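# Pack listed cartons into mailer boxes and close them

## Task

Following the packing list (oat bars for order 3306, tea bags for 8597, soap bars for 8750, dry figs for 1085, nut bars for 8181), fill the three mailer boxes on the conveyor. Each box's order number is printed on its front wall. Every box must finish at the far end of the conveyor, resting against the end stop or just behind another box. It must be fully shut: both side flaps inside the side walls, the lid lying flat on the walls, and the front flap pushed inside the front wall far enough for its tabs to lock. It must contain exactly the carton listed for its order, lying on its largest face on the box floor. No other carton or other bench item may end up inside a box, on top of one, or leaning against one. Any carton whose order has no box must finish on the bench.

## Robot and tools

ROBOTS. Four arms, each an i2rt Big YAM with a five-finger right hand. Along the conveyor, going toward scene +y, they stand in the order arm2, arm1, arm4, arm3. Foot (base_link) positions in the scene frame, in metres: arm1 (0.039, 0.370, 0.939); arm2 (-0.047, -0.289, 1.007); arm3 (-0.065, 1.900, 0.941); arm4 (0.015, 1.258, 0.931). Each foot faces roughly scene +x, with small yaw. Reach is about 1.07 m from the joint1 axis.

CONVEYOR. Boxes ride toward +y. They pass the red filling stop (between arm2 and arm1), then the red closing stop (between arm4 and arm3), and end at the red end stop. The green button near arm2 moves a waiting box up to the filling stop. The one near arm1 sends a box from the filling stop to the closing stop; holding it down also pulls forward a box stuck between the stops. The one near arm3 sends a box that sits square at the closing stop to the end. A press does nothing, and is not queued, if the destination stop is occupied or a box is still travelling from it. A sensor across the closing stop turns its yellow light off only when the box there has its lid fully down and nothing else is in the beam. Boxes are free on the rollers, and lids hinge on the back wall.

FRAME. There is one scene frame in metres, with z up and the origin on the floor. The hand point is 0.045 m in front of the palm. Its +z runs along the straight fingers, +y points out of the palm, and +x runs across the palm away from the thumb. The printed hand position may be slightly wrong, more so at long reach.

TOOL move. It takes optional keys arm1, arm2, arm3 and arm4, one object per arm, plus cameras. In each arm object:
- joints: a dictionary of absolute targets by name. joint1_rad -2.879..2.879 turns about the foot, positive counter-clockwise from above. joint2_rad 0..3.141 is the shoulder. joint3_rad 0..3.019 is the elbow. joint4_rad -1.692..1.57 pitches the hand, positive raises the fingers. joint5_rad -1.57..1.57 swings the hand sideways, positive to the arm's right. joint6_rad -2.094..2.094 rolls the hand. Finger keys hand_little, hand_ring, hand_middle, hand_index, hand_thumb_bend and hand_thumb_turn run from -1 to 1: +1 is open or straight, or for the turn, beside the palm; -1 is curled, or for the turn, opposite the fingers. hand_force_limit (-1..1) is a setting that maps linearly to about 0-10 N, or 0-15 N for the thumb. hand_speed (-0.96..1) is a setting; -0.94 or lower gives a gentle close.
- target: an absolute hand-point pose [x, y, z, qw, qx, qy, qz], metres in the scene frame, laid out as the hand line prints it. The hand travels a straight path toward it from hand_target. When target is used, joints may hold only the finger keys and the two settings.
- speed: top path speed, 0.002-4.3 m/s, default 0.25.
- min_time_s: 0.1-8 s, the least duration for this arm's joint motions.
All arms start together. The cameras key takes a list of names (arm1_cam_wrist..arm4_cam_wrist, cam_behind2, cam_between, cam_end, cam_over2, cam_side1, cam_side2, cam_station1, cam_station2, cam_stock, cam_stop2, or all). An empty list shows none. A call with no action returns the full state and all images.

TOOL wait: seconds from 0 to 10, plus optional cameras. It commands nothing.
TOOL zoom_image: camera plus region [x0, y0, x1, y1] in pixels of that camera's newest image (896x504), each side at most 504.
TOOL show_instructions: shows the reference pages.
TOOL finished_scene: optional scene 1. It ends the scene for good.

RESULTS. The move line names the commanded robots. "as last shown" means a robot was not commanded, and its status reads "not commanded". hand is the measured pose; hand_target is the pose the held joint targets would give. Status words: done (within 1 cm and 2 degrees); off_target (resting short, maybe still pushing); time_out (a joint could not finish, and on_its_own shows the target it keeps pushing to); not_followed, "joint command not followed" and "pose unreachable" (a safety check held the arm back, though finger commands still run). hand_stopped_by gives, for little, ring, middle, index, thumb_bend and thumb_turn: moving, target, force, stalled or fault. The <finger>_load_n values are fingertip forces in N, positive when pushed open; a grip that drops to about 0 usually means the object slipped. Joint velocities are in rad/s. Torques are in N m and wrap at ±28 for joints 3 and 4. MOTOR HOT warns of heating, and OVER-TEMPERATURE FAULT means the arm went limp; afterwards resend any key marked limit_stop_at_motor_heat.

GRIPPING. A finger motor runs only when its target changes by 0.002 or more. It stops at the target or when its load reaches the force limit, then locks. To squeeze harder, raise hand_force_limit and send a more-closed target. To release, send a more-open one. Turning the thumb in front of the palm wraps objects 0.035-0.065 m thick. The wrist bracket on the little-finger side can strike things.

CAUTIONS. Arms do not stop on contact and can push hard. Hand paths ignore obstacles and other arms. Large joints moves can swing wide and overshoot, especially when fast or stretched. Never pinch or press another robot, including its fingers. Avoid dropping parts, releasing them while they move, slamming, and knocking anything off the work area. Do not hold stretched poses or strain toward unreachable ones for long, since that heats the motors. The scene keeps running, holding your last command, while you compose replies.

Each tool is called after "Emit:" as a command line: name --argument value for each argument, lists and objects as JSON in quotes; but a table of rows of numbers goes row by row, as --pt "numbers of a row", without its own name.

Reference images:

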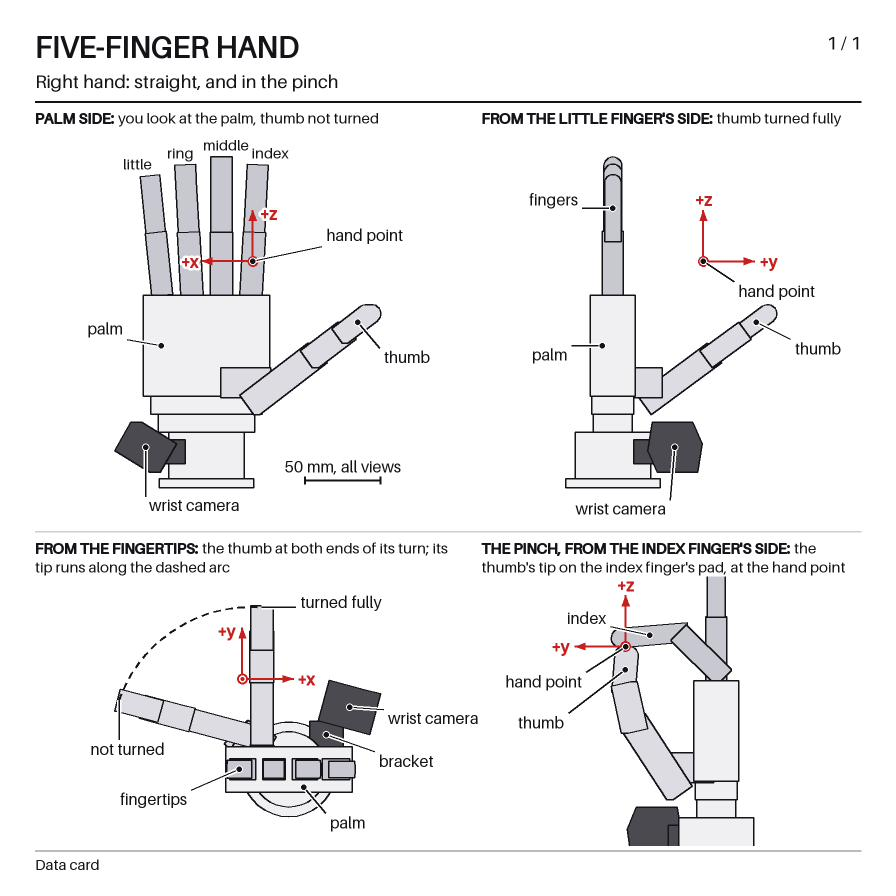

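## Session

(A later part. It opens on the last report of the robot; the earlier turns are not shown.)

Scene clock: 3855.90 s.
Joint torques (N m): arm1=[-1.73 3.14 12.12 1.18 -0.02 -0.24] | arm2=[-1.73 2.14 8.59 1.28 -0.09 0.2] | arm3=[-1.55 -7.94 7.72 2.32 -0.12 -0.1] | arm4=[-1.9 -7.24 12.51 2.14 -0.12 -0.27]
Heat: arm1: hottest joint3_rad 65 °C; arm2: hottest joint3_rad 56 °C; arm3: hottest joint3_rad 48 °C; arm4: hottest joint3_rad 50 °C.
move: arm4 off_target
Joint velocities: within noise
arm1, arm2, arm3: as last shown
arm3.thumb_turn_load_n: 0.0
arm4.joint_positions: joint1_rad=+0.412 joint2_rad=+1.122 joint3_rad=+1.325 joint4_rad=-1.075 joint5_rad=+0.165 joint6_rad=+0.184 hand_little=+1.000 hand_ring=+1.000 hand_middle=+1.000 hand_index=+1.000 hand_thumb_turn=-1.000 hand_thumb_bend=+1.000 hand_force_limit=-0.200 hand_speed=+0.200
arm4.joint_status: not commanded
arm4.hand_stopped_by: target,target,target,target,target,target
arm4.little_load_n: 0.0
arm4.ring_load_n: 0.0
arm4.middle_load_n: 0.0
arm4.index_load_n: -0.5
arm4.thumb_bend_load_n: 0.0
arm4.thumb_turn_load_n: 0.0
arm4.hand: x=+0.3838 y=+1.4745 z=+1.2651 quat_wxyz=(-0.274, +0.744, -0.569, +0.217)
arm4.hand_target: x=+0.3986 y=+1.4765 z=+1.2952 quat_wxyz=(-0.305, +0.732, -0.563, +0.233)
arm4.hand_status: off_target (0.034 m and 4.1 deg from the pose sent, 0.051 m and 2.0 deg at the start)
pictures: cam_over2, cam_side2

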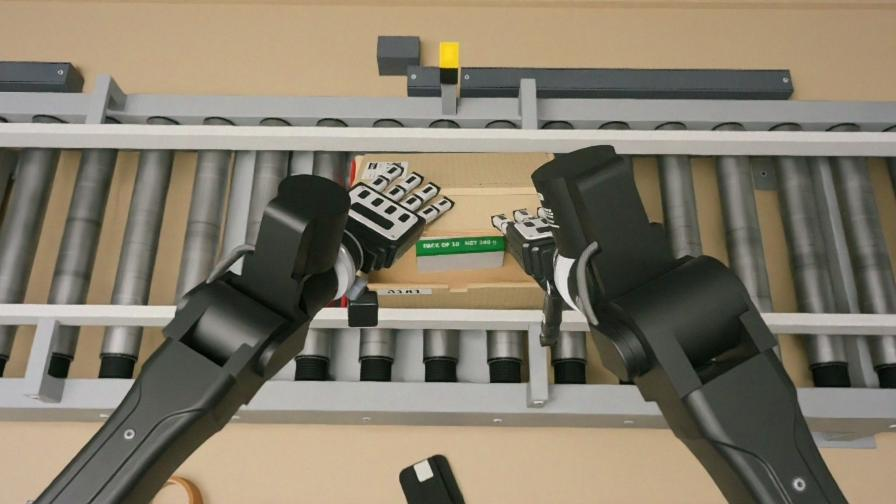

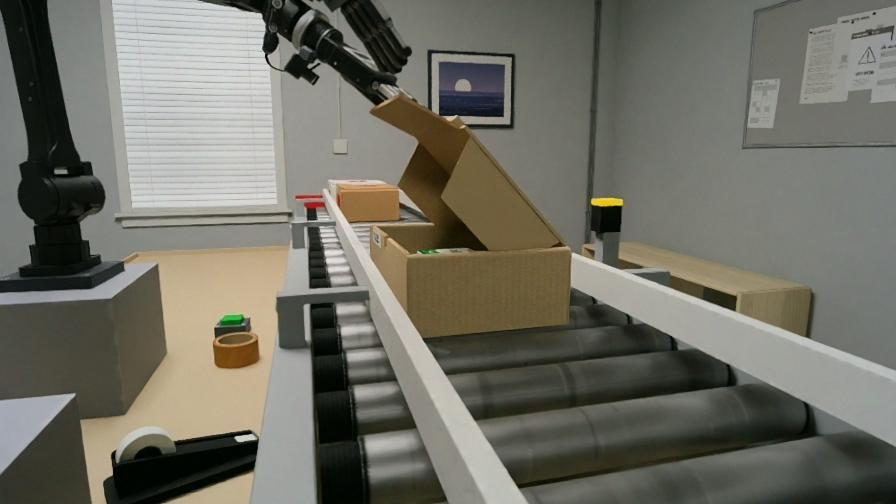

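Emit:
move --arm4 '{"target": [0.393, 1.477, 1.25, 0.3036, -0.7329, 0.5624, -0.2330], "speed": 0.08}'

Emit:
move --arm4 '{"target": [0.385, 1.477, 1.205, 0.3036, -0.7329, 0.5624, -0.2330], "speed": 0.08}' --cameras '["cam_side2", "cam_over2"]'

Scene clock: 3860.37 s.
Joint torques (N m): arm1=[-1.73 3.14 12.12 1.18 -0.03 -0.24] | arm2=[-1.73 2.2 8.61 1.28 -0.09 0.2] | arm3=[-1.67 -8 7.71 2.32 -0.12 -0.09] | arm4=[-1.14 -8.7 9.35 2.15 0.11 -0.19]
Heat: arm1: hottest joint3_rad 65 °C; arm2: hottest joint3_rad 56 °C; arm3: hottest joint3_rad 48 °C; arm4: hottest joint3_rad 50 °C.
move: arm4 off_target
Joint velocities: within noise
arm1, arm2, arm3: as last shown
arm2.thumb_turn_load_n: 0.5
arm4.joint_positions: joint1_rad=+0.412 joint2_rad=+1.105 joint3_rad=+1.226 joint4_rad=-0.968 joint5_rad=+0.165 joint6_rad=+0.183 hand_little=+1.000 hand_ring=+1.000 hand_middle=+1.000 hand_index=+1.000 hand_thumb_turn=-1.000 hand_thumb_bend=+1.000 hand_force_limit=-0.200 hand_speed=+0.200
arm4.joint_status: not commanded
arm4.hand_stopped_by: target,target,target,target,target,target
arm4.little_load_n: 0.0
arm4.ring_load_n: 0.0
arm4.middle_load_n: 0.0
arm4.index_load_n: 0.0
arm4.thumb_bend_load_n: 0.0
arm4.thumb_turn_load_n: 0.0
arm4.hand: x=+0.3882 y=+1.4767 z=+1.2362 quat_wxyz=(-0.285, +0.740, -0.567, +0.222)
arm4.hand_target: x=+0.3927 y=+1.4768 z=+1.2491 quat_wxyz=(-0.303, +0.734, -0.562, +0.233)
arm4.hand_status: off_target (0.015 m and 2.7 deg from the pose sent, 0.018 m and 4.1 deg at the start)
pictures: none

Scene clock: 3861.53 s.
Joint torques (N m): arm1=[-1.67 3.14 12.12 1.2 -0.02 -0.24] | arm2=[-1.67 2.14 8.61 1.26 -0.09 0.2] | arm3=[-1.61 -8.12 7.71 2.28 -0.12 -0.09] | arm4=[-0.32 -8.12 9.17 2.22 0.24 -0.08]
Heat: arm1: hottest joint3_rad 65 °C; arm2: hottest joint3_rad 56 °C; arm3: hottest joint3_rad 48 °C; arm4: hottest joint3_rad 50 °C.
move: arm4 off_target
Joint velocities: within noise
arm1, arm2: as last shown
arm2.thumb_turn_load_n: 0.0
arm3.joint_positions: joint1_rad=-0.481 joint2_rad=+1.463 joint3_rad=+1.265 joint4_rad=-0.398 joint5_rad=-0.026 joint6_rad=-0.002 hand_little=+0.990 hand_ring=+1.000 hand_middle=+1.000 hand_index=+1.000 hand_thumb_turn=+1.000 hand_thumb_bend=+1.000 hand_force_limit=+0.400 hand_speed=-0.500
arm3.joint_status: not commanded
arm3.hand_stopped_by: target,target,target,target,target,target
arm3.little_load_n: 0.0
arm3.ring_load_n: 0.0
arm3.middle_load_n: 0.0
arm3.index_load_n: 0.0
arm3.thumb_bend_load_n: 0.0
arm3.thumb_turn_load_n: 0.0
arm3.hand: x=+0.4758 y=+1.6224 z=+1.1891 quat_wxyz=(-0.240, +0.443, -0.760, +0.410)
arm3.hand_target: x=+0.4732 y=+1.6160 z=+1.1656 quat_wxyz=(-0.232, +0.444, -0.768, +0.400)
arm3.hand_status: not commanded
arm4.joint_positions: joint1_rad=+0.412 joint2_rad=+1.071 joint3_rad=+1.093 joint4_rad=-0.859 joint5_rad=+0.170 joint6_rad=+0.183 hand_little=+1.000 hand_ring=+1.000 hand_middle=+1.000 hand_index=+1.000 hand_thumb_turn=-1.000 hand_thumb_bend=+1.000 hand_force_limit=-0.200 hand_speed=+0.200
arm4.joint_status: not commanded
arm4.hand_stopped_by: target,target,target,target,target,target
arm4.little_load_n: 0.0
arm4.ring_load_n: 0.0
arm4.middle_load_n: 0.0
arm4.index_load_n: 0.0
arm4.thumb_bend_load_n: 0.0
arm4.thumb_turn_load_n: 0.0
arm4.hand: x=+0.3822 y=+1.4721 z=+1.1956 quat_wxyz=(-0.288, +0.738, -0.567, +0.226)
arm4.hand_target: x=+0.3844 y=+1.4767 z=+1.2059 quat_wxyz=(-0.305, +0.733, -0.562, +0.233)
arm4.hand_status: off_target (0.011 m and 2.1 deg from the pose sent, 0.031 m and 2.7 deg at the start)
pictures: cam_over2, cam_side2

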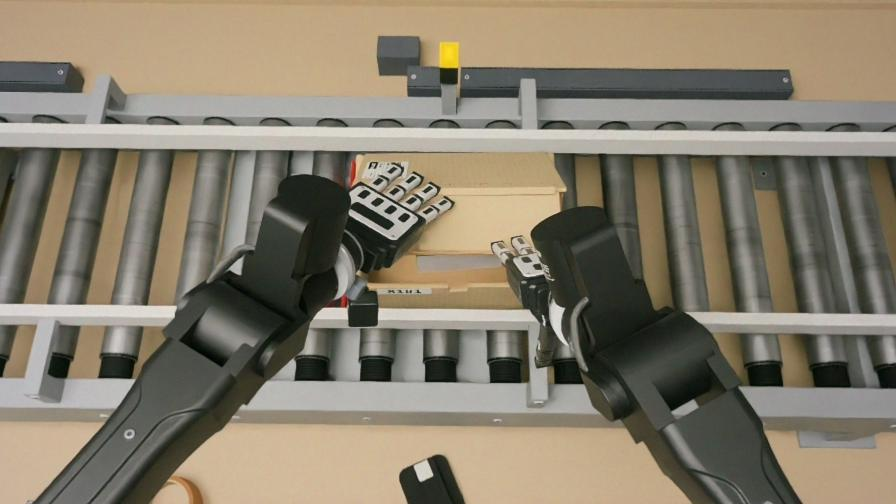

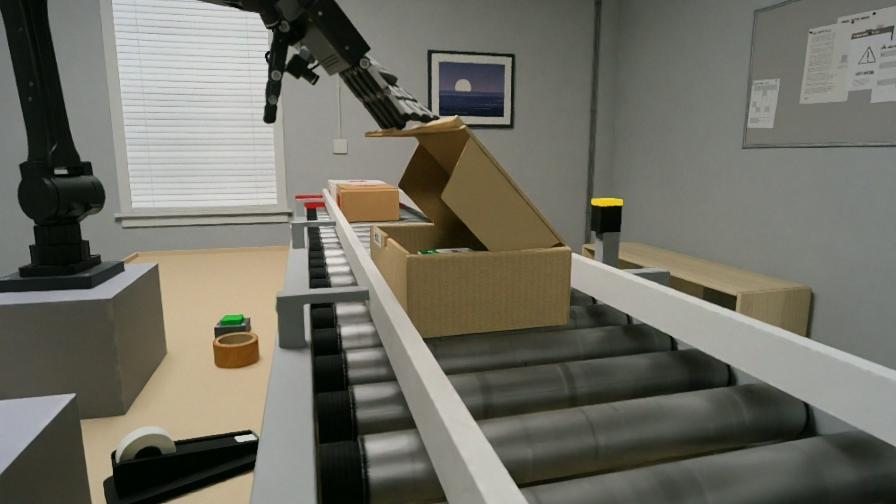

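Emit:
move --arm4 '{"target": [0.380, 1.477, 1.17, 0.3036, -0.7329, 0.5624, -0.2330], "speed": 0.08}'

Emit:
move --arm4 '{"target": [0.376, 1.477, 1.145, 0.3036, -0.7329, 0.5624, -0.2330], "speed": 0.08}' --cameras '["cam_side2", "cam_over2"]'

Scene clock: 3867.13 s.
Joint torques (N m): arm1=[-1.73 3.14 12.12 1.18 -0.02 -0.24] | arm2=[-1.73 2.14 8.59 1.26 -0.09 0.19] | arm3=[-1.55 -8.29 7.98 2.28 -0.11 -0.09] | arm4=[-0.21 -7.53 8.83 1.84 0.19 -0.02]
Heat: arm1: hottest joint3_rad 65 °C; arm2: hottest joint3_rad 56 °C; arm3: hottest joint3_rad 48 °C; arm4: hottest joint3_rad 49 °C.
move: arm4 done
Joint velocities: within noise
arm1, arm2, arm3: as last shown
arm2.index_load_n: -0.5
arm2.thumb_turn_load_n: 0.5
arm3.joint_positions: joint1_rad=-0.481 joint2_rad=+1.463 joint3_rad=+1.261 joint4_rad=-0.398 joint5_rad=-0.024 joint6_rad=-0.002 hand_little=+0.990 hand_ring=+1.000 hand_middle=+1.000 hand_index=+1.000 hand_thumb_turn=+1.000 hand_thumb_bend=+1.000 hand_force_limit=+0.400 hand_speed=-0.500
arm3.thumb_turn_load_n: -0.5
arm3.hand: x=+0.4746 y=+1.6227 z=+1.1865 quat_wxyz=(-0.238, +0.444, -0.761, +0.408)
arm3.hand_target: x=+0.4730 y=+1.6163 z=+1.1649 quat_wxyz=(-0.231, +0.444, -0.768, +0.400)
arm4.joint_positions: joint1_rad=+0.412 joint2_rad=+1.060 joint3_rad=+0.998 joint4_rad=-0.765 joint5_rad=+0.178 joint6_rad=+0.183 hand_little=+1.000 hand_ring=+1.000 hand_middle=+1.000 hand_index=+1.000 hand_thumb_turn=-1.000 hand_thumb_bend=+1.000 hand_force_limit=-0.200 hand_speed=+0.200
arm4.joint_status: not commanded
arm4.hand_stopped_by: target,target,target,target,target,target
arm4.little_load_n: 0.0
arm4.ring_load_n: 0.0
arm4.middle_load_n: 0.0
arm4.index_load_n: 0.0
arm4.thumb_bend_load_n: 0.0
arm4.thumb_turn_load_n: 0.0
arm4.hand: x=+0.3809 y=+1.4695 z=+1.1634 quat_wxyz=(-0.290, +0.736, -0.567, +0.230)
arm4.hand_target: x=+0.3809 y=+1.4741 z=+1.1696 quat_wxyz=(-0.302, +0.731, -0.565, +0.234)
arm4.hand_status: done (0.010 m and 1.6 deg from the pose sent, 0.026 m and 2.1 deg at the start)
pictures: none

Scene clock: 3868.17 s.
Joint torques (N m): arm1=[-1.73 3.14 12.14 1.2 -0.02 -0.24] | arm2=[-1.73 2.14 8.62 1.28 -0.09 0.2] | arm3=[-1.32 -8.35 8.59 2.26 -0.11 -0.09] | arm4=[-0.03 -7.3 8.62 1.72 0.2 0]
Heat: arm1: hottest joint3_rad 65 °C; arm2: hottest joint3_rad 56 °C; arm3: hottest joint3_rad 48 °C; arm4: hottest joint3_rad 49 °C.
move: arm4 done
Joint velocities: within noise
arm1, arm2, arm3: as last shown
arm2.little_load_n: -0.5
arm2.index_load_n: 0.0
arm2.thumb_turn_load_n: 0.0
arm3.joint_positions: joint1_rad=-0.484 joint2_rad=+1.467 joint3_rad=+1.253 joint4_rad=-0.398 joint5_rad=-0.014 joint6_rad=-0.002 hand_little=+0.990 hand_ring=+1.000 hand_middle=+1.000 hand_index=+1.000 hand_thumb_turn=+1.000 hand_thumb_bend=+1.000 hand_force_limit=+0.400 hand_speed=-0.500
arm3.middle_load_n: -0.5
arm3.thumb_turn_load_n: 0.0
arm3.hand: x=+0.4716 y=+1.6199 z=+1.1793 quat_wxyz=(-0.231, +0.442, -0.766, +0.406)
arm3.hand_target: x=+0.4720 y=+1.6138 z=+1.1649 quat_wxyz=(-0.227, +0.441, -0.770, +0.402)
arm4.joint_positions: joint1_rad=+0.415 joint2_rad=+1.056 joint3_rad=+0.933 joint4_rad=-0.699 joint5_rad=+0.181 joint6_rad=+0.183 hand_little=+1.000 hand_ring=+1.000 hand_middle=+1.000 hand_index=+1.000 hand_thumb_turn=-1.000 hand_thumb_bend=+1.000 hand_force_limit=-0.200 hand_speed=+0.200
arm4.joint_status: not commanded
arm4.hand_stopped_by: target,target,target,target,target,target
arm4.little_load_n: 0.0
arm4.ring_load_n: 0.0
arm4.middle_load_n: 0.5
arm4.index_load_n: 0.0
arm4.thumb_bend_load_n: 0.0
arm4.thumb_turn_load_n: 0.0
arm4.hand: x=+0.3786 y=+1.4688 z=+1.1409 quat_wxyz=(-0.293, +0.735, -0.566, +0.232)
arm4.hand_target: x=+0.3774 y=+1.4739 z=+1.1449 quat_wxyz=(-0.302, +0.732, -0.564, +0.234)
arm4.hand_status: done (0.009 m and 1.3 deg from the pose sent, 0.020 m and 1.6 deg at the start)
pictures: cam_over2, cam_side2

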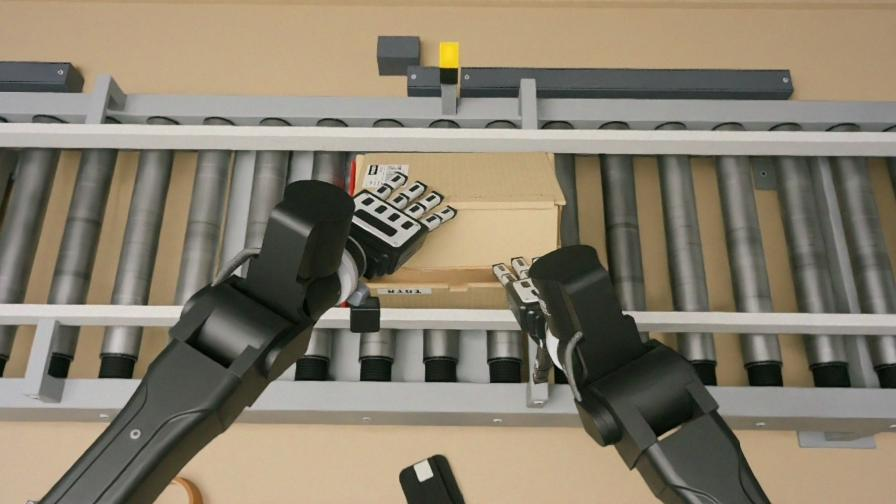

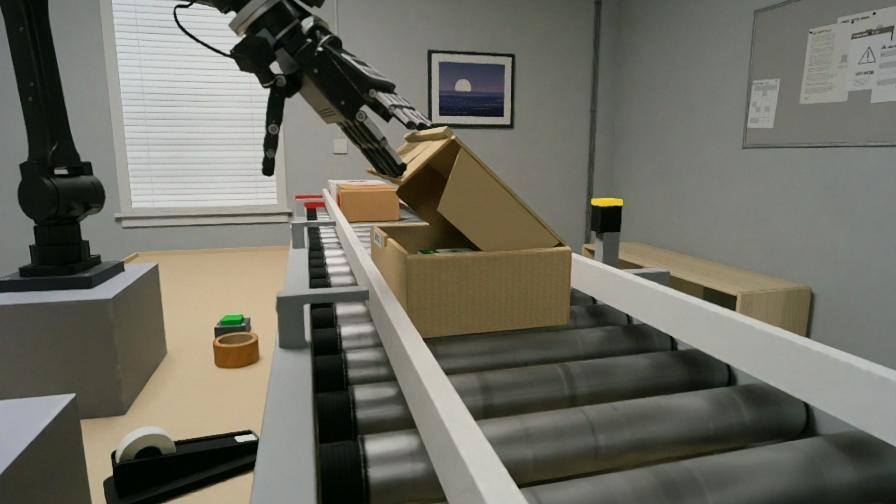

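Emit:
move --arm4 '{"target": [0.379, 1.477, 1.128, 0.3036, -0.7329, 0.5624, -0.2330], "speed": 0.08}'

Emit:
move --arm4 '{"target": [0.390, 1.477, 1.13, 0.3036, -0.7329, 0.5624, -0.2330], "speed": 0.08}' --arm3 '{"target": [0.468, 1.615, 1.145, 0.2309, -0.4435, 0.7681, -0.3999], "speed": 0.08}' --cameras '["cam_side2", "cam_over2"]'

Scene clock: 3873.10 s.
Joint torques (N m): arm1=[-1.73 3.14 12.12 1.2 -0.02 -0.24] | arm2=[-1.73 2.14 8.62 1.26 -0.09 0.2] | arm3=[-1.38 -9.11 8.58 2.24 -0.11 -0.1] | arm4=[0.03 -6.07 8.64 1.72 0.04 0]
Heat: arm1: hottest joint3_rad 65 °C; arm2: hottest joint3_rad 56 °C; arm3: hottest joint3_rad 48 °C; arm4: hottest joint3_rad 49 °C.
move: arm4 done
Joint velocities: within noise
arm1, arm2, arm3: as last shown
arm1.middle_load_n: -0.5
arm2.little_load_n: 0.0
arm3.joint_positions: joint1_rad=-0.484 joint2_rad=+1.476 joint3_rad=+1.253 joint4_rad=-0.398 joint5_rad=-0.014 joint6_rad=-0.002 hand_little=+0.990 hand_ring=+1.000 hand_middle=+1.000 hand_index=+1.000 hand_thumb_turn=+1.000 hand_thumb_bend=+1.000 hand_force_limit=+0.400 hand_speed=-0.500
arm3.middle_load_n: 0.0
arm3.hand: x=+0.4724 y=+1.6193 z=+1.1739 quat_wxyz=(-0.229, +0.443, -0.768, +0.403)
arm3.hand_target: x=+0.4721 y=+1.6138 z=+1.1646 quat_wxyz=(-0.226, +0.441, -0.770, +0.402)
arm4.joint_positions: joint1_rad=+0.417 joint2_rad=+1.056 joint3_rad=+0.898 joint4_rad=-0.650 joint5_rad=+0.184 joint6_rad=+0.183 hand_little=+1.000 hand_ring=+1.000 hand_middle=+1.000 hand_index=+1.000 hand_thumb_turn=-1.000 hand_thumb_bend=+1.000 hand_force_limit=-0.200 hand_speed=+0.200
arm4.joint_status: not commanded
arm4.hand_stopped_by: target,target,target,target,target,target
arm4.little_load_n: 0.0
arm4.ring_load_n: 0.0
arm4.middle_load_n: 0.0
arm4.index_load_n: 0.0
arm4.thumb_bend_load_n: 0.0
arm4.thumb_turn_load_n: 0.0
arm4.hand: x=+0.3798 y=+1.4695 z=+1.1296 quat_wxyz=(-0.298, +0.733, -0.564, +0.236)
arm4.hand_target: x=+0.3789 y=+1.4769 z=+1.1282 quat_wxyz=(-0.304, +0.733, -0.562, +0.233)
arm4.hand_status: done (0.008 m and 0.7 deg from the pose sent, 0.015 m and 1.3 deg at the start)
pictures: none

Scene clock: 3874.10 s.
Joint torques (N m): arm1=[-1.67 3.14 12.14 1.2 -0.02 -0.24] | arm2=[-1.73 2.08 8.58 1.26 -0.09 0.2] | arm3=[-1.44 -8.64 7.66 2.33 -0.34 -0.12] | arm4=[-1.08 -5.89 10.11 2.02 -0.17 -0.13]
Heat: arm1: hottest joint3_rad 65 °C; arm2: hottest joint3_rad 56 °C; arm3: hottest joint3_rad 48 °C; arm4: hottest joint3_rad 49 °C.
move: arm3 off_target; arm4 off_target
Joint velocities: within noise
arm1.joint_positions: joint1_rad=+0.333 joint2_rad=+0.555 joint3_rad=+1.383 joint4_rad=-1.366 joint5_rad=+0.005 joint6_rad=-0.964 hand_little=+1.000 hand_ring=+1.000 hand_middle=+1.000 hand_index=+1.000 hand_thumb_turn=+1.000 hand_thumb_bend=+1.000 hand_force_limit=+0.000 hand_speed=-0.800
arm1.joint_status: not commanded
arm1.hand_stopped_by: target,target,target,target,target,target
arm1.little_load_n: 0.0
arm1.ring_load_n: 0.0
arm1.middle_load_n: 0.0
arm1.index_load_n: 0.0
arm1.thumb_bend_load_n: 0.0
arm1.thumb_turn_load_n: 0.0
arm1.hand: x=+0.2210 y=+0.4245 z=+1.4221 quat_wxyz=(-0.246, +0.864, -0.069, +0.435)
arm1.hand_target: x=+0.2175 y=+0.4188 z=+1.4390 quat_wxyz=(-0.244, +0.857, -0.067, +0.448)
arm1.hand_status: not commanded
arm2.joint_positions: joint1_rad=+0.331 joint2_rad=+0.608 joint3_rad=+1.351 joint4_rad=-1.325 joint5_rad=-0.101 joint6_rad=-1.001 hand_little=+1.000 hand_ring=+1.000 hand_middle=+1.000 hand_index=+1.000 hand_thumb_turn=-1.000 hand_thumb_bend=+1.000 hand_force_limit=-0.300 hand_speed=-0.850
arm2.joint_status: not commanded
arm2.hand_stopped_by: target,target,target,target,target,target
arm2.little_load_n: 0.0
arm2.ring_load_n: 0.0
arm2.middle_load_n: 0.0
arm2.index_load_n: 0.0
arm2.thumb_bend_load_n: 0.0
arm2.thumb_turn_load_n: 0.0
arm2.hand: x=+0.1762 y=-0.2476 z=+1.4704 quat_wxyz=(-0.231, +0.872, -0.116, +0.416)
arm2.hand_target: x=+0.1713 y=-0.2494 z=+1.4815 quat_wxyz=(-0.235, +0.868, -0.124, +0.419)
arm2.hand_status: not commanded
arm3.joint_positions: joint1_rad=-0.489 joint2_rad=+1.473 joint3_rad=+1.212 joint4_rad=-0.345 joint5_rad=-0.024 joint6_rad=-0.002 hand_little=+0.990 hand_ring=+1.000 hand_middle=+1.000 hand_index=+1.000 hand_thumb_turn=+1.000 hand_thumb_bend=+1.000 hand_force_limit=+0.400 hand_speed=-0.500
arm3.joint_status: not commanded
arm3.hand_stopped_by: target,target,target,target,target,target
arm3.little_load_n: -1.0
arm3.ring_load_n: 0.0
arm3.middle_load_n: 0.0
arm3.index_load_n: 0.0
arm3.thumb_bend_load_n: -0.5
arm3.thumb_turn_load_n: 0.0
arm3.hand: x=+0.4706 y=+1.6194 z=+1.1628 quat_wxyz=(-0.236, +0.441, -0.764, +0.407)
arm3.hand_target: x=+0.4676 y=+1.6158 z=+1.1458 quat_wxyz=(-0.231, +0.444, -0.768, +0.400)
arm3.hand_status: off_target (0.019 m and 1.1 deg from the pose sent, 0.030 m and 0.4 deg at the start)
arm4.joint_positions: joint1_rad=+0.417 joint2_rad=+1.077 joint3_rad=+0.898 joint4_rad=-0.650 joint5_rad=+0.184 joint6_rad=+0.183 hand_little=+1.000 hand_ring=+1.000 hand_middle=+1.000 hand_index=+1.000 hand_thumb_turn=-1.000 hand_thumb_bend=+1.000 hand_force_limit=-0.200 hand_speed=+0.200
arm4.joint_status: not commanded
arm4.hand_stopped_by: target,target,target,target,target,target
arm4.little_load_n: 0.0
arm4.ring_load_n: 0.0
arm4.middle_load_n: 0.0
arm4.index_load_n: 0.0
arm4.thumb_bend_load_n: 0.0
arm4.thumb_turn_load_n: 0.0
arm4.hand: x=+0.3810 y=+1.4701 z=+1.1210 quat_wxyz=(-0.289, +0.736, -0.566, +0.232)
arm4.hand_target: x=+0.3903 y=+1.4756 z=+1.1299 quat_wxyz=(-0.302, +0.732, -0.563, +0.236)
arm4.hand_status: off_target (0.014 m and 1.8 deg from the pose sent, 0.013 m and 0.7 deg at the start)
pictures: cam_over2, cam_side2

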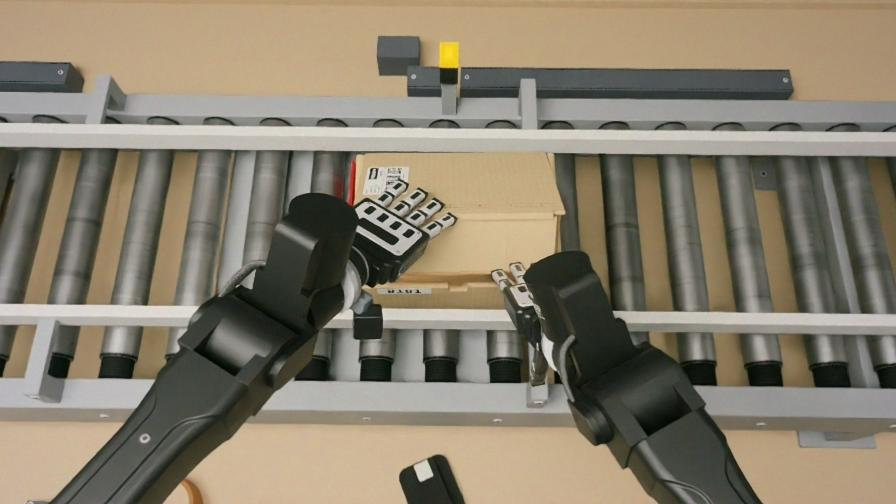

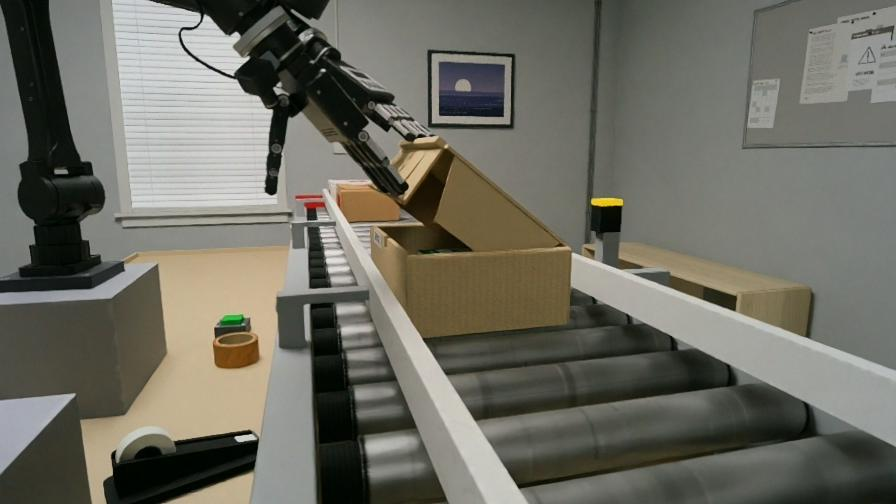

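Emit:
move --arm4 '{"target": [0.400, 1.477, 1.125, 0.3036, -0.7329, 0.5624, -0.2330], "speed": 0.08}' --arm3 '{"target": [0.460, 1.615, 1.12, 0.2309, -0.4435, 0.7681, -0.3999], "speed": 0.08}' --cameras '["cam_side2", "cam_over2"]'

Emit:
zoom_image --camera "cam_side2" --region '[330, 80, 580, 280]'

Scene clock: 3879.67 s.
Joint torques (N m): arm1=[-1.79 3.14 12.12 1.18 -0.02 -0.24] | arm2=[-1.73 2.14 8.61 1.26 -0.09 0.2] | arm3=[-1.44 -7.41 7.38 2.07 -0.35 -0.16] | arm4=[-1.67 -6.65 10.37 2.55 -0.17 -0.21]
Heat: arm1: hottest joint3_rad 65 °C; arm2: hottest joint3_rad 56 °C; arm3: hottest joint3_rad 48 °C; arm4: hottest joint3_rad 49 °C.
move: arm3 off_target; arm4 off_target
Joint velocities: within noise
arm1, arm2: as last shown
arm3.joint_positions: joint1_rad=-0.498 joint2_rad=+1.463 joint3_rad=+1.147 joint4_rad=-0.271 joint5_rad=-0.030 joint6_rad=-0.004 hand_little=+0.990 hand_ring=+1.000 hand_middle=+1.000 hand_index=+1.000 hand_thumb_turn=+1.000 hand_thumb_bend=+1.000 hand_force_limit=+0.400 hand_speed=-0.500
arm3.joint_status: not commanded
arm3.hand_stopped_by: target,target,target,target,target,target
arm3.little_load_n: -1.5
arm3.ring_load_n: 0.0
arm3.middle_load_n: 0.0
arm3.index_load_n: -0.5
arm3.thumb_bend_load_n: 0.0
arm3.thumb_turn_load_n: 0.0
arm3.hand: x=+0.4634 y=+1.6184 z=+1.1473 quat_wxyz=(-0.240, +0.437, -0.761, +0.414)
arm3.hand_target: x=+0.4584 y=+1.6159 z=+1.1199 quat_wxyz=(-0.231, +0.443, -0.769, +0.399)
arm3.hand_status: off_target (0.028 m and 2.2 deg from the pose sent, 0.044 m and 1.1 deg at the start)
arm4.joint_positions: joint1_rad=+0.417 joint2_rad=+1.106 joint3_rad=+0.898 joint4_rad=-0.641 joint5_rad=+0.175 joint6_rad=+0.183 hand_little=+1.000 hand_ring=+1.000 hand_middle=+1.000 hand_index=+1.000 hand_thumb_turn=-1.000 hand_thumb_bend=+1.000 hand_force_limit=-0.200 hand_speed=+0.200
arm4.joint_status: not commanded
arm4.hand_stopped_by: target,target,target,target,target,target
arm4.little_load_n: 0.0
arm4.ring_load_n: 0.0
arm4.middle_load_n: -1.0
arm4.index_load_n: 0.0
arm4.thumb_bend_load_n: 0.0
arm4.thumb_turn_load_n: 0.0
arm4.hand: x=+0.3834 y=+1.4735 z=+1.1106 quat_wxyz=(-0.282, +0.741, -0.566, +0.225)
arm4.hand_target: x=+0.3986 y=+1.4779 z=+1.1255 quat_wxyz=(-0.304, +0.733, -0.562, +0.235)
arm4.hand_status: off_target (0.022 m and 2.8 deg from the pose sent, 0.021 m and 1.8 deg at the start)
pictures: cam_over2, cam_side2

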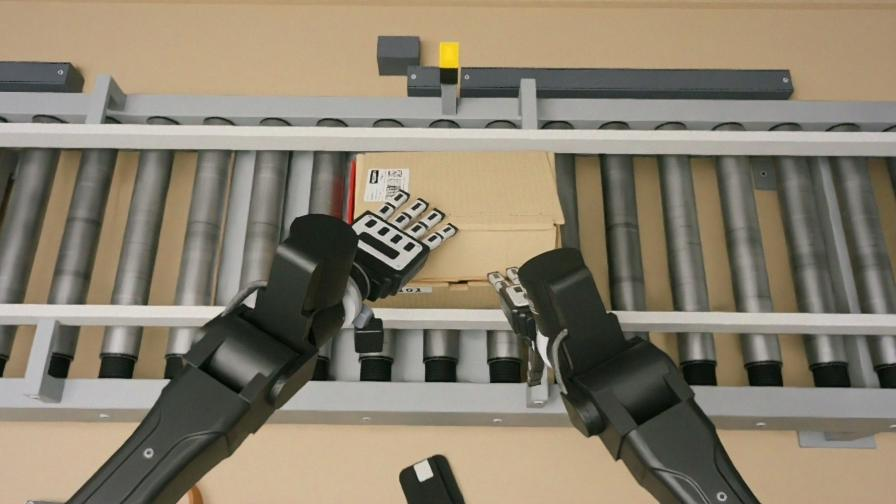

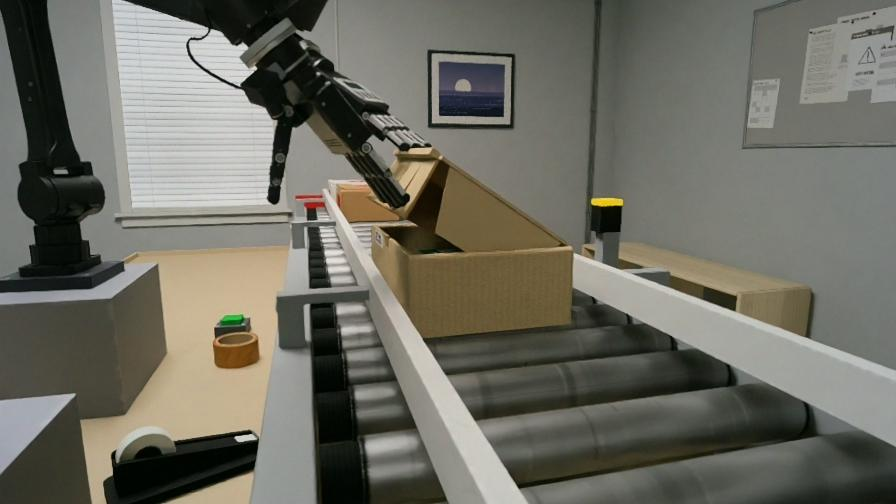

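Scaled by 2.016 from the camera's image (finer frame: 1280x720).

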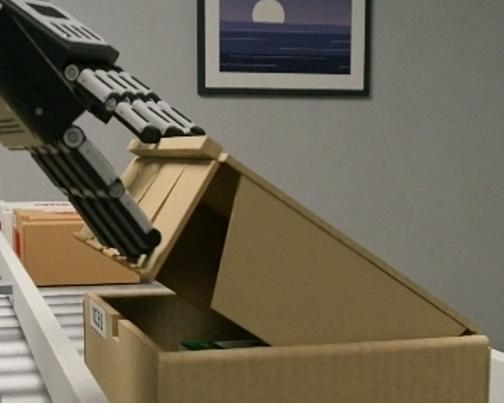

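Emit:
move --arm4 '{"target": [0.403, 1.485, 1.12, 0.3036, -0.7329, 0.5624, -0.2330], "speed": 0.08}' --arm3 '{"target": [0.456, 1.65, 1.11, 0.2309, -0.4435, 0.7681, -0.3999], "speed": 0.08}' --cameras '[]'

Emit:
move --arm4 '{"target": [0.403, 1.52, 1.115, 0.3036, -0.7329, 0.5624, -0.2330], "speed": 0.08}' --arm3 '{"target": [0.456, 1.685, 1.10, 0.2309, -0.4435, 0.7681, -0.3999], "speed": 0.08}' --cameras '["cam_side2", "cam_over2", "cam_station2"]'

Emit:
zoom_image --camera "cam_side2" --region '[330, 80, 580, 280]'

Scene clock: 3888.27 s.
Joint torques (N m): arm1=[-1.67 3.14 12.11 1.2 -0.02 -0.24] | arm2=[-1.67 2.2 8.61 1.26 -0.09 0.2] | arm3=[1.03 -9.17 6.69 1.39 -0.15 0.14] | arm4=[-0.91 -7.41 10.52 2.63 -0.03 -0.11]
Heat: arm1: hottest joint3_rad 65 °C; arm2: hottest joint3_rad 56 °C; arm3: hottest joint3_rad 48 °C; arm4: hottest joint3_rad 49 °C.
move: arm3 off_target; arm4 off_target
Joint velocities: within noise
arm1, arm2: as last shown
arm3.joint_positions: joint1_rad=-0.483 joint2_rad=+1.447 joint3_rad=+1.081 joint4_rad=-0.222 joint5_rad=+0.014 joint6_rad=-0.002 hand_little=+0.990 hand_ring=+1.000 hand_middle=+1.000 hand_index=+1.000 hand_thumb_turn=+1.000 hand_thumb_bend=+1.000 hand_force_limit=+0.400 hand_speed=-0.500
arm3.joint_status: not commanded
arm3.hand_stopped_by: target,target,target,target,target,target
arm3.little_load_n: -1.0
arm3.ring_load_n: 0.5
arm3.middle_load_n: 0.0
arm3.index_load_n: 0.0
arm3.thumb_bend_load_n: 0.0
arm3.thumb_turn_load_n: 0.0
arm3.hand: x=+0.4536 y=+1.6248 z=+1.1282 quat_wxyz=(-0.226, +0.434, -0.764, +0.421)
arm3.hand_target: x=+0.4511 y=+1.6420 z=+1.1109 quat_wxyz=(-0.227, +0.438, -0.771, +0.402)
arm3.hand_status: off_target (0.031 m and 2.8 deg from the pose sent, 0.049 m and 2.2 deg at the start)
arm4.joint_positions: joint1_rad=+0.417 joint2_rad=+1.133 joint3_rad=+0.898 joint4_rad=-0.627 joint5_rad=+0.161 joint6_rad=+0.183 hand_little=+1.000 hand_ring=+1.000 hand_middle=+1.000 hand_index=+1.000 hand_thumb_turn=-1.000 hand_thumb_bend=+1.000 hand_force_limit=-0.200 hand_speed=+0.200
arm4.joint_status: not commanded
arm4.hand_stopped_by: target,target,target,target,target,target
arm4.little_load_n: 0.0
arm4.ring_load_n: -1.0
arm4.middle_load_n: -1.0
arm4.index_load_n: 0.0
arm4.thumb_bend_load_n: 0.0
arm4.thumb_turn_load_n: 0.0
arm4.hand: x=+0.3859 y=+1.4781 z=+1.1020 quat_wxyz=(-0.280, +0.745, -0.566, +0.217)
arm4.hand_target: x=+0.4007 y=+1.4868 z=+1.1200 quat_wxyz=(-0.306, +0.735, -0.561, +0.227)
arm4.hand_status: off_target (0.026 m and 3.6 deg from the pose sent, 0.025 m and 2.8 deg at the start)

Scene clock: 3889.47 s.
Joint torques (N m): arm1=[-1.73 3.14 12.12 1.2 -0.03 -0.24] | arm2=[-1.73 2.14 8.62 1.28 -0.09 0.2] | arm3=[1.55 -8.23 6.89 1.73 -0.29 0.22] | arm4=[0.09 -6.71 12.37 2.39 0.06 -0.02]
Heat: arm1: hottest joint3_rad 65 °C; arm2: hottest joint3_rad 56 °C; arm3: hottest joint3_rad 48 °C; arm4: hottest joint3_rad 50 °C.
move: arm3 off_target; arm4 off_target
Joint velocities: within noise
arm1, arm2: as last shown
arm3.joint_positions: joint1_rad=-0.403 joint2_rad=+1.415 joint3_rad=+1.022 joint4_rad=-0.204 joint5_rad=+0.077 joint6_rad=+0.034 hand_little=+0.990 hand_ring=+1.000 hand_middle=+1.000 hand_index=+1.000 hand_thumb_turn=+1.000 hand_thumb_bend=+1.000 hand_force_limit=+0.400 hand_speed=-0.500
arm3.joint_status: not commanded
arm3.hand_stopped_by: target,target,target,target,target,target
arm3.little_load_n: 5.0
arm3.ring_load_n: 0.0
arm3.middle_load_n: 0.0
arm3.index_load_n: 0.0
arm3.thumb_bend_load_n: 0.0
arm3.thumb_turn_load_n: -0.5
arm3.hand: x=+0.4552 y=+1.6651 z=+1.1166 quat_wxyz=(-0.224, +0.438, -0.763, +0.419)
arm3.hand_target: x=+0.4557 y=+1.6844 z=+1.1008 quat_wxyz=(-0.230, +0.444, -0.768, +0.401)
arm3.hand_status: off_target (0.026 m and 2.4 deg from the pose sent, 0.067 m and 2.8 deg at the start)
arm4.joint_positions: joint1_rad=+0.478 joint2_rad=+1.174 joint3_rad=+0.898 joint4_rad=-0.610 joint5_rad=+0.236 joint6_rad=+0.220 hand_little=+1.000 hand_ring=+1.000 hand_middle=+1.000 hand_index=+1.000 hand_thumb_turn=-1.000 hand_thumb_bend=+1.000 hand_force_limit=-0.200 hand_speed=+0.200
arm4.joint_status: not commanded
arm4.hand_stopped_by: target,target,target,target,target,target
arm4.little_load_n: 0.0
arm4.ring_load_n: -1.0
arm4.middle_load_n: 0.0
arm4.index_load_n: 0.0
arm4.thumb_bend_load_n: 0.0
arm4.thumb_turn_load_n: 0.0
arm4.hand: x=+0.3849 y=+1.4932 z=+1.0876 quat_wxyz=(-0.265, +0.746, -0.566, +0.231)
arm4.hand_target: x=+0.4032 y=+1.5146 z=+1.1145 quat_wxyz=(-0.300, +0.734, -0.561, +0.238)
arm4.hand_status: off_target (0.042 m and 4.7 deg from the pose sent, 0.047 m and 3.6 deg at the start)
pictures: cam_over2, cam_side2, cam_station2

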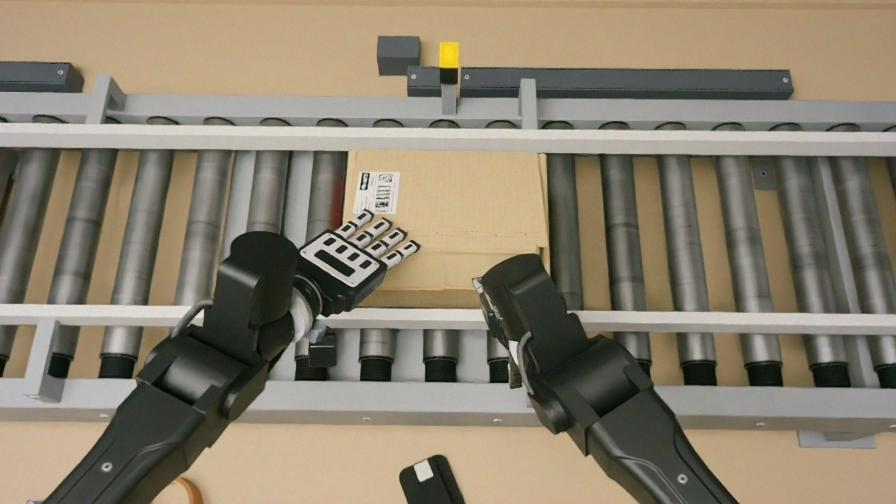

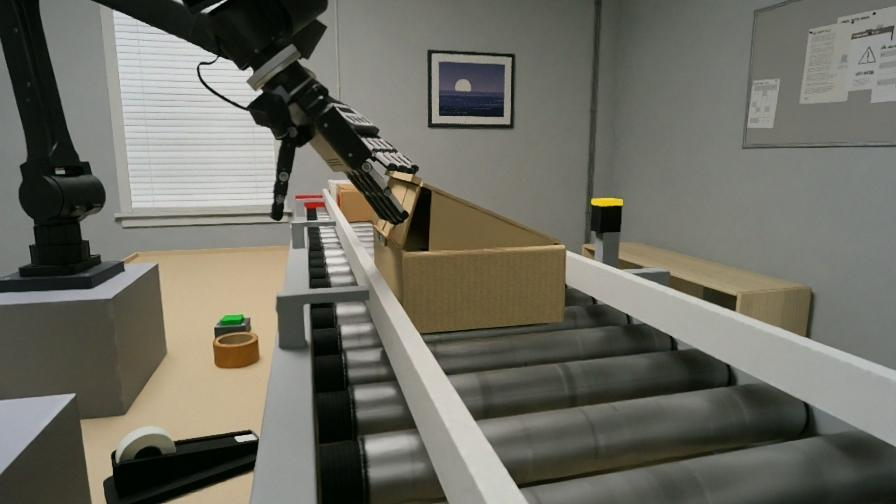

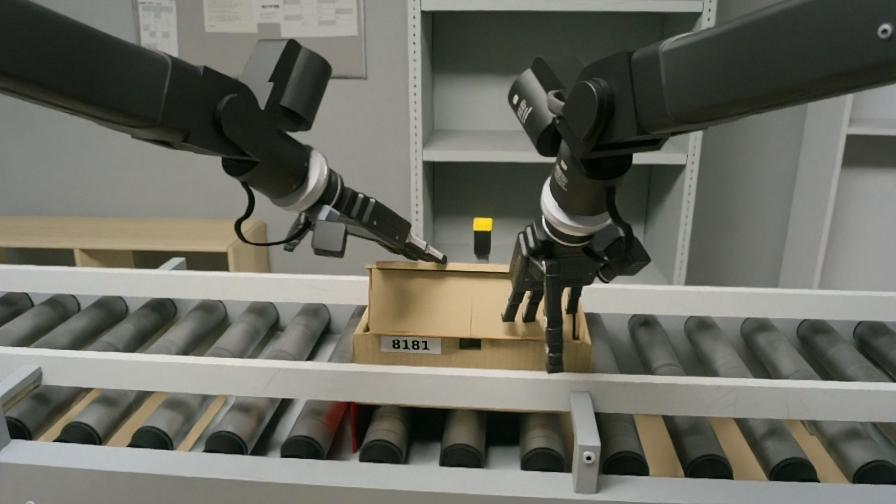

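Scaled by 2.016 from the camera's image (finer frame: 1280x720).

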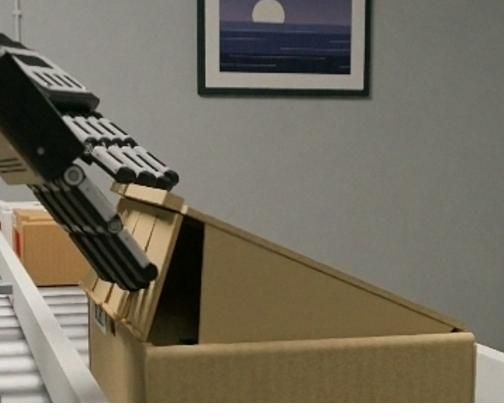

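Emit:
zoom_image --camera "cam_station2" --region '[340, 230, 620, 420]'

Emit:
zoom_image --camera "cam_over2" --region '[330, 130, 630, 330]'

Scaled by 1.800 from the camera's image (finer frame: 1280x720).

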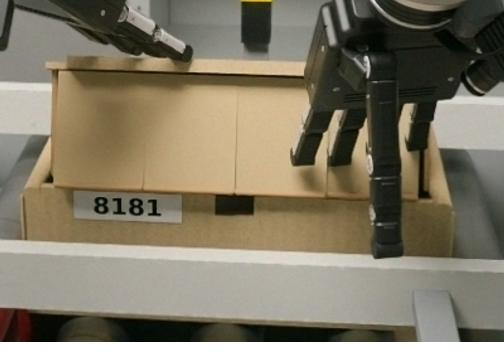

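Scaled by 1.680 from the camera's image (finer frame: 1280x720).

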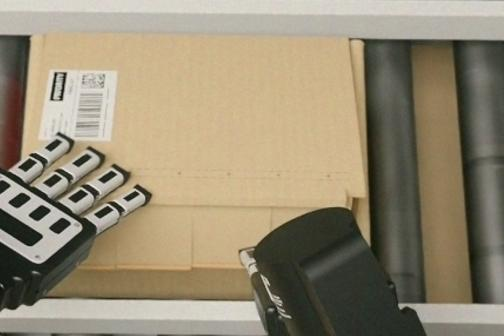

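Emit:
move --arm4 '{"target": [0.42, 1.53, 1.112, 0.3036, -0.7329, 0.5624, -0.2330], "speed": 0.06}' --cameras '["cam_side2", "cam_over2", "cam_station2"]'

Emit:
zoom_image --camera "cam_station2" --region '[340, 230, 620, 420]'

Emit:
zoom_image --camera "cam_side2" --region '[330, 80, 580, 280]'

Scene clock: 3902.80 s.
Joint torques (N m): arm1=[-1.67 3.14 12.14 1.2 -0.02 -0.24] | arm2=[-1.67 2.2 8.62 1.28 -0.09 0.2] | arm3=[1.32 -8.23 6.89 1.65 -0.29 0.18] | arm4=[0.21 -4.37 13.71 3.08 -0.38 0.03]
Heat: arm1: hottest joint3_rad 65 °C; arm2: hottest joint3_rad 56 °C; arm3: hottest joint3_rad 48 °C; arm4: hottest joint3_rad 52 °C.
move: arm4 off_target
Joint velocities: within noise
arm1, arm2, arm3: as last shown
arm3.joint_positions: joint1_rad=-0.400 joint2_rad=+1.415 joint3_rad=+1.022 joint4_rad=-0.202 joint5_rad=+0.077 joint6_rad=+0.034 hand_little=+0.990 hand_ring=+1.000 hand_middle=+1.000 hand_index=+1.000 hand_thumb_turn=+1.000 hand_thumb_bend=+1.000 hand_force_limit=+0.400 hand_speed=-0.500
arm3.little_load_n: 4.5
arm3.middle_load_n: -0.5
arm3.hand: x=+0.4562 y=+1.6666 z=+1.1169 quat_wxyz=(-0.225, +0.439, -0.762, +0.419)
arm3.hand_target: x=+0.4558 y=+1.6846 z=+1.1008 quat_wxyz=(-0.230, +0.444, -0.767, +0.401)
arm4.joint_positions: joint1_rad=+0.480 joint2_rad=+1.191 joint3_rad=+0.913 joint4_rad=-0.612 joint5_rad=+0.250 joint6_rad=+0.243 hand_little=+1.000 hand_ring=+1.000 hand_middle=+1.000 hand_index=+1.000 hand_thumb_turn=-1.000 hand_thumb_bend=+1.000 hand_force_limit=-0.200 hand_speed=+0.200
arm4.joint_status: not commanded
arm4.hand_stopped_by: target,target,target,target,target,target
arm4.little_load_n: 0.0
arm4.ring_load_n: -3.5
arm4.middle_load_n: -4.5
arm4.index_load_n: 0.0
arm4.thumb_bend_load_n: 0.0
arm4.thumb_turn_load_n: 0.0
arm4.hand: x=+0.3907 y=+1.4959 z=+1.0885 quat_wxyz=(-0.264, +0.738, -0.576, +0.233)
arm4.hand_target: x=+0.4174 y=+1.5264 z=+1.1132 quat_wxyz=(-0.303, +0.728, -0.568, +0.235)
arm4.hand_status: off_target (0.051 m and 4.8 deg from the pose sent, 0.056 m and 4.7 deg at the start)
pictures: cam_over2, cam_side2, cam_station2

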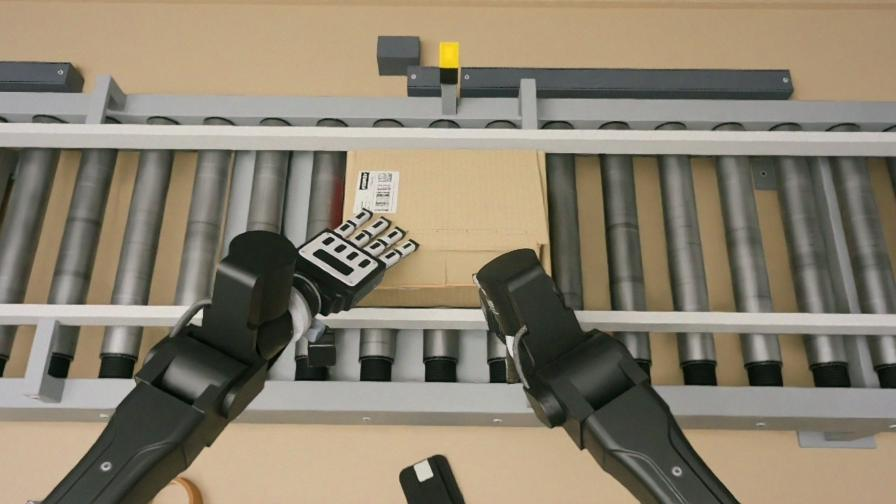

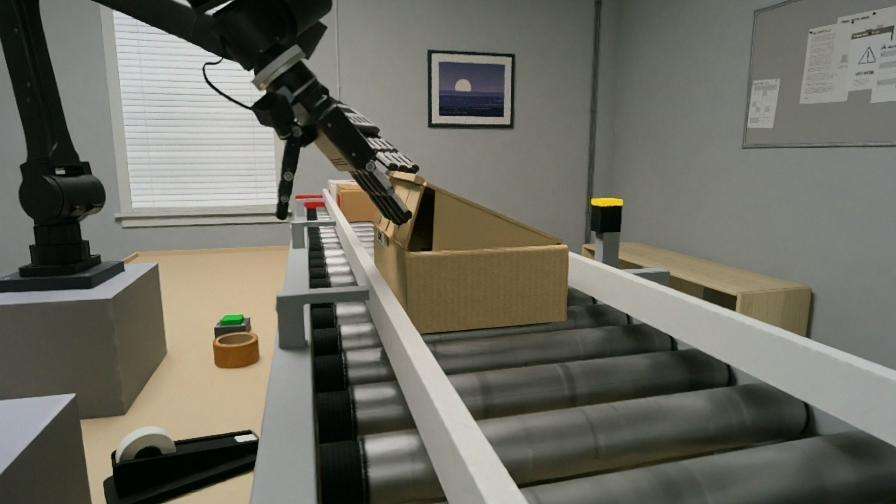

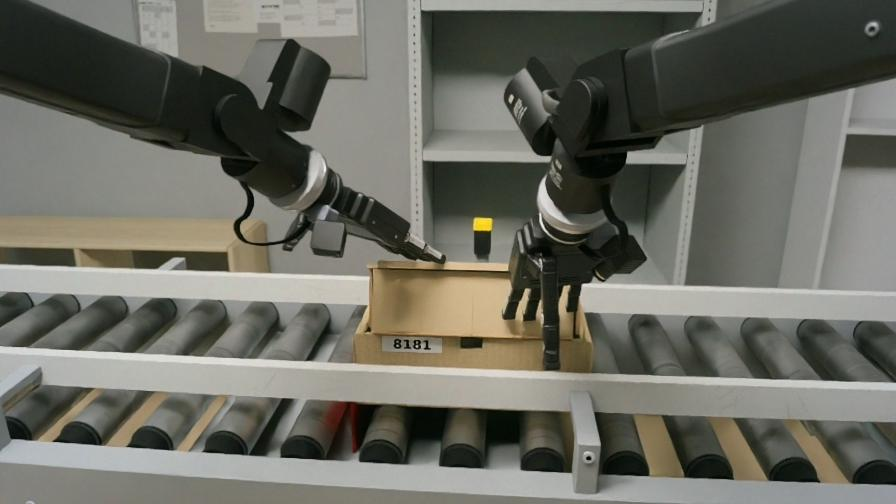

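Scaled by 1.800 from the camera's image (finer frame: 1280x720).

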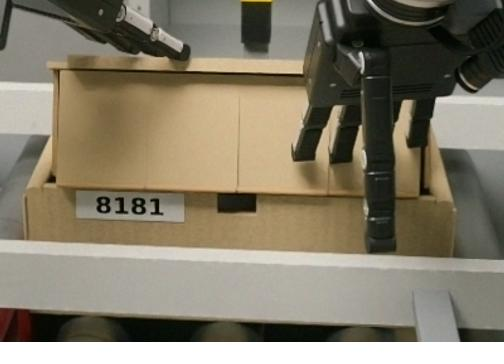

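Scaled by 2.016 from the camera's image (finer frame: 1280x720).

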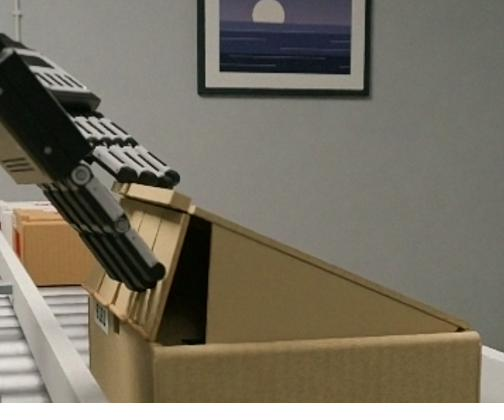

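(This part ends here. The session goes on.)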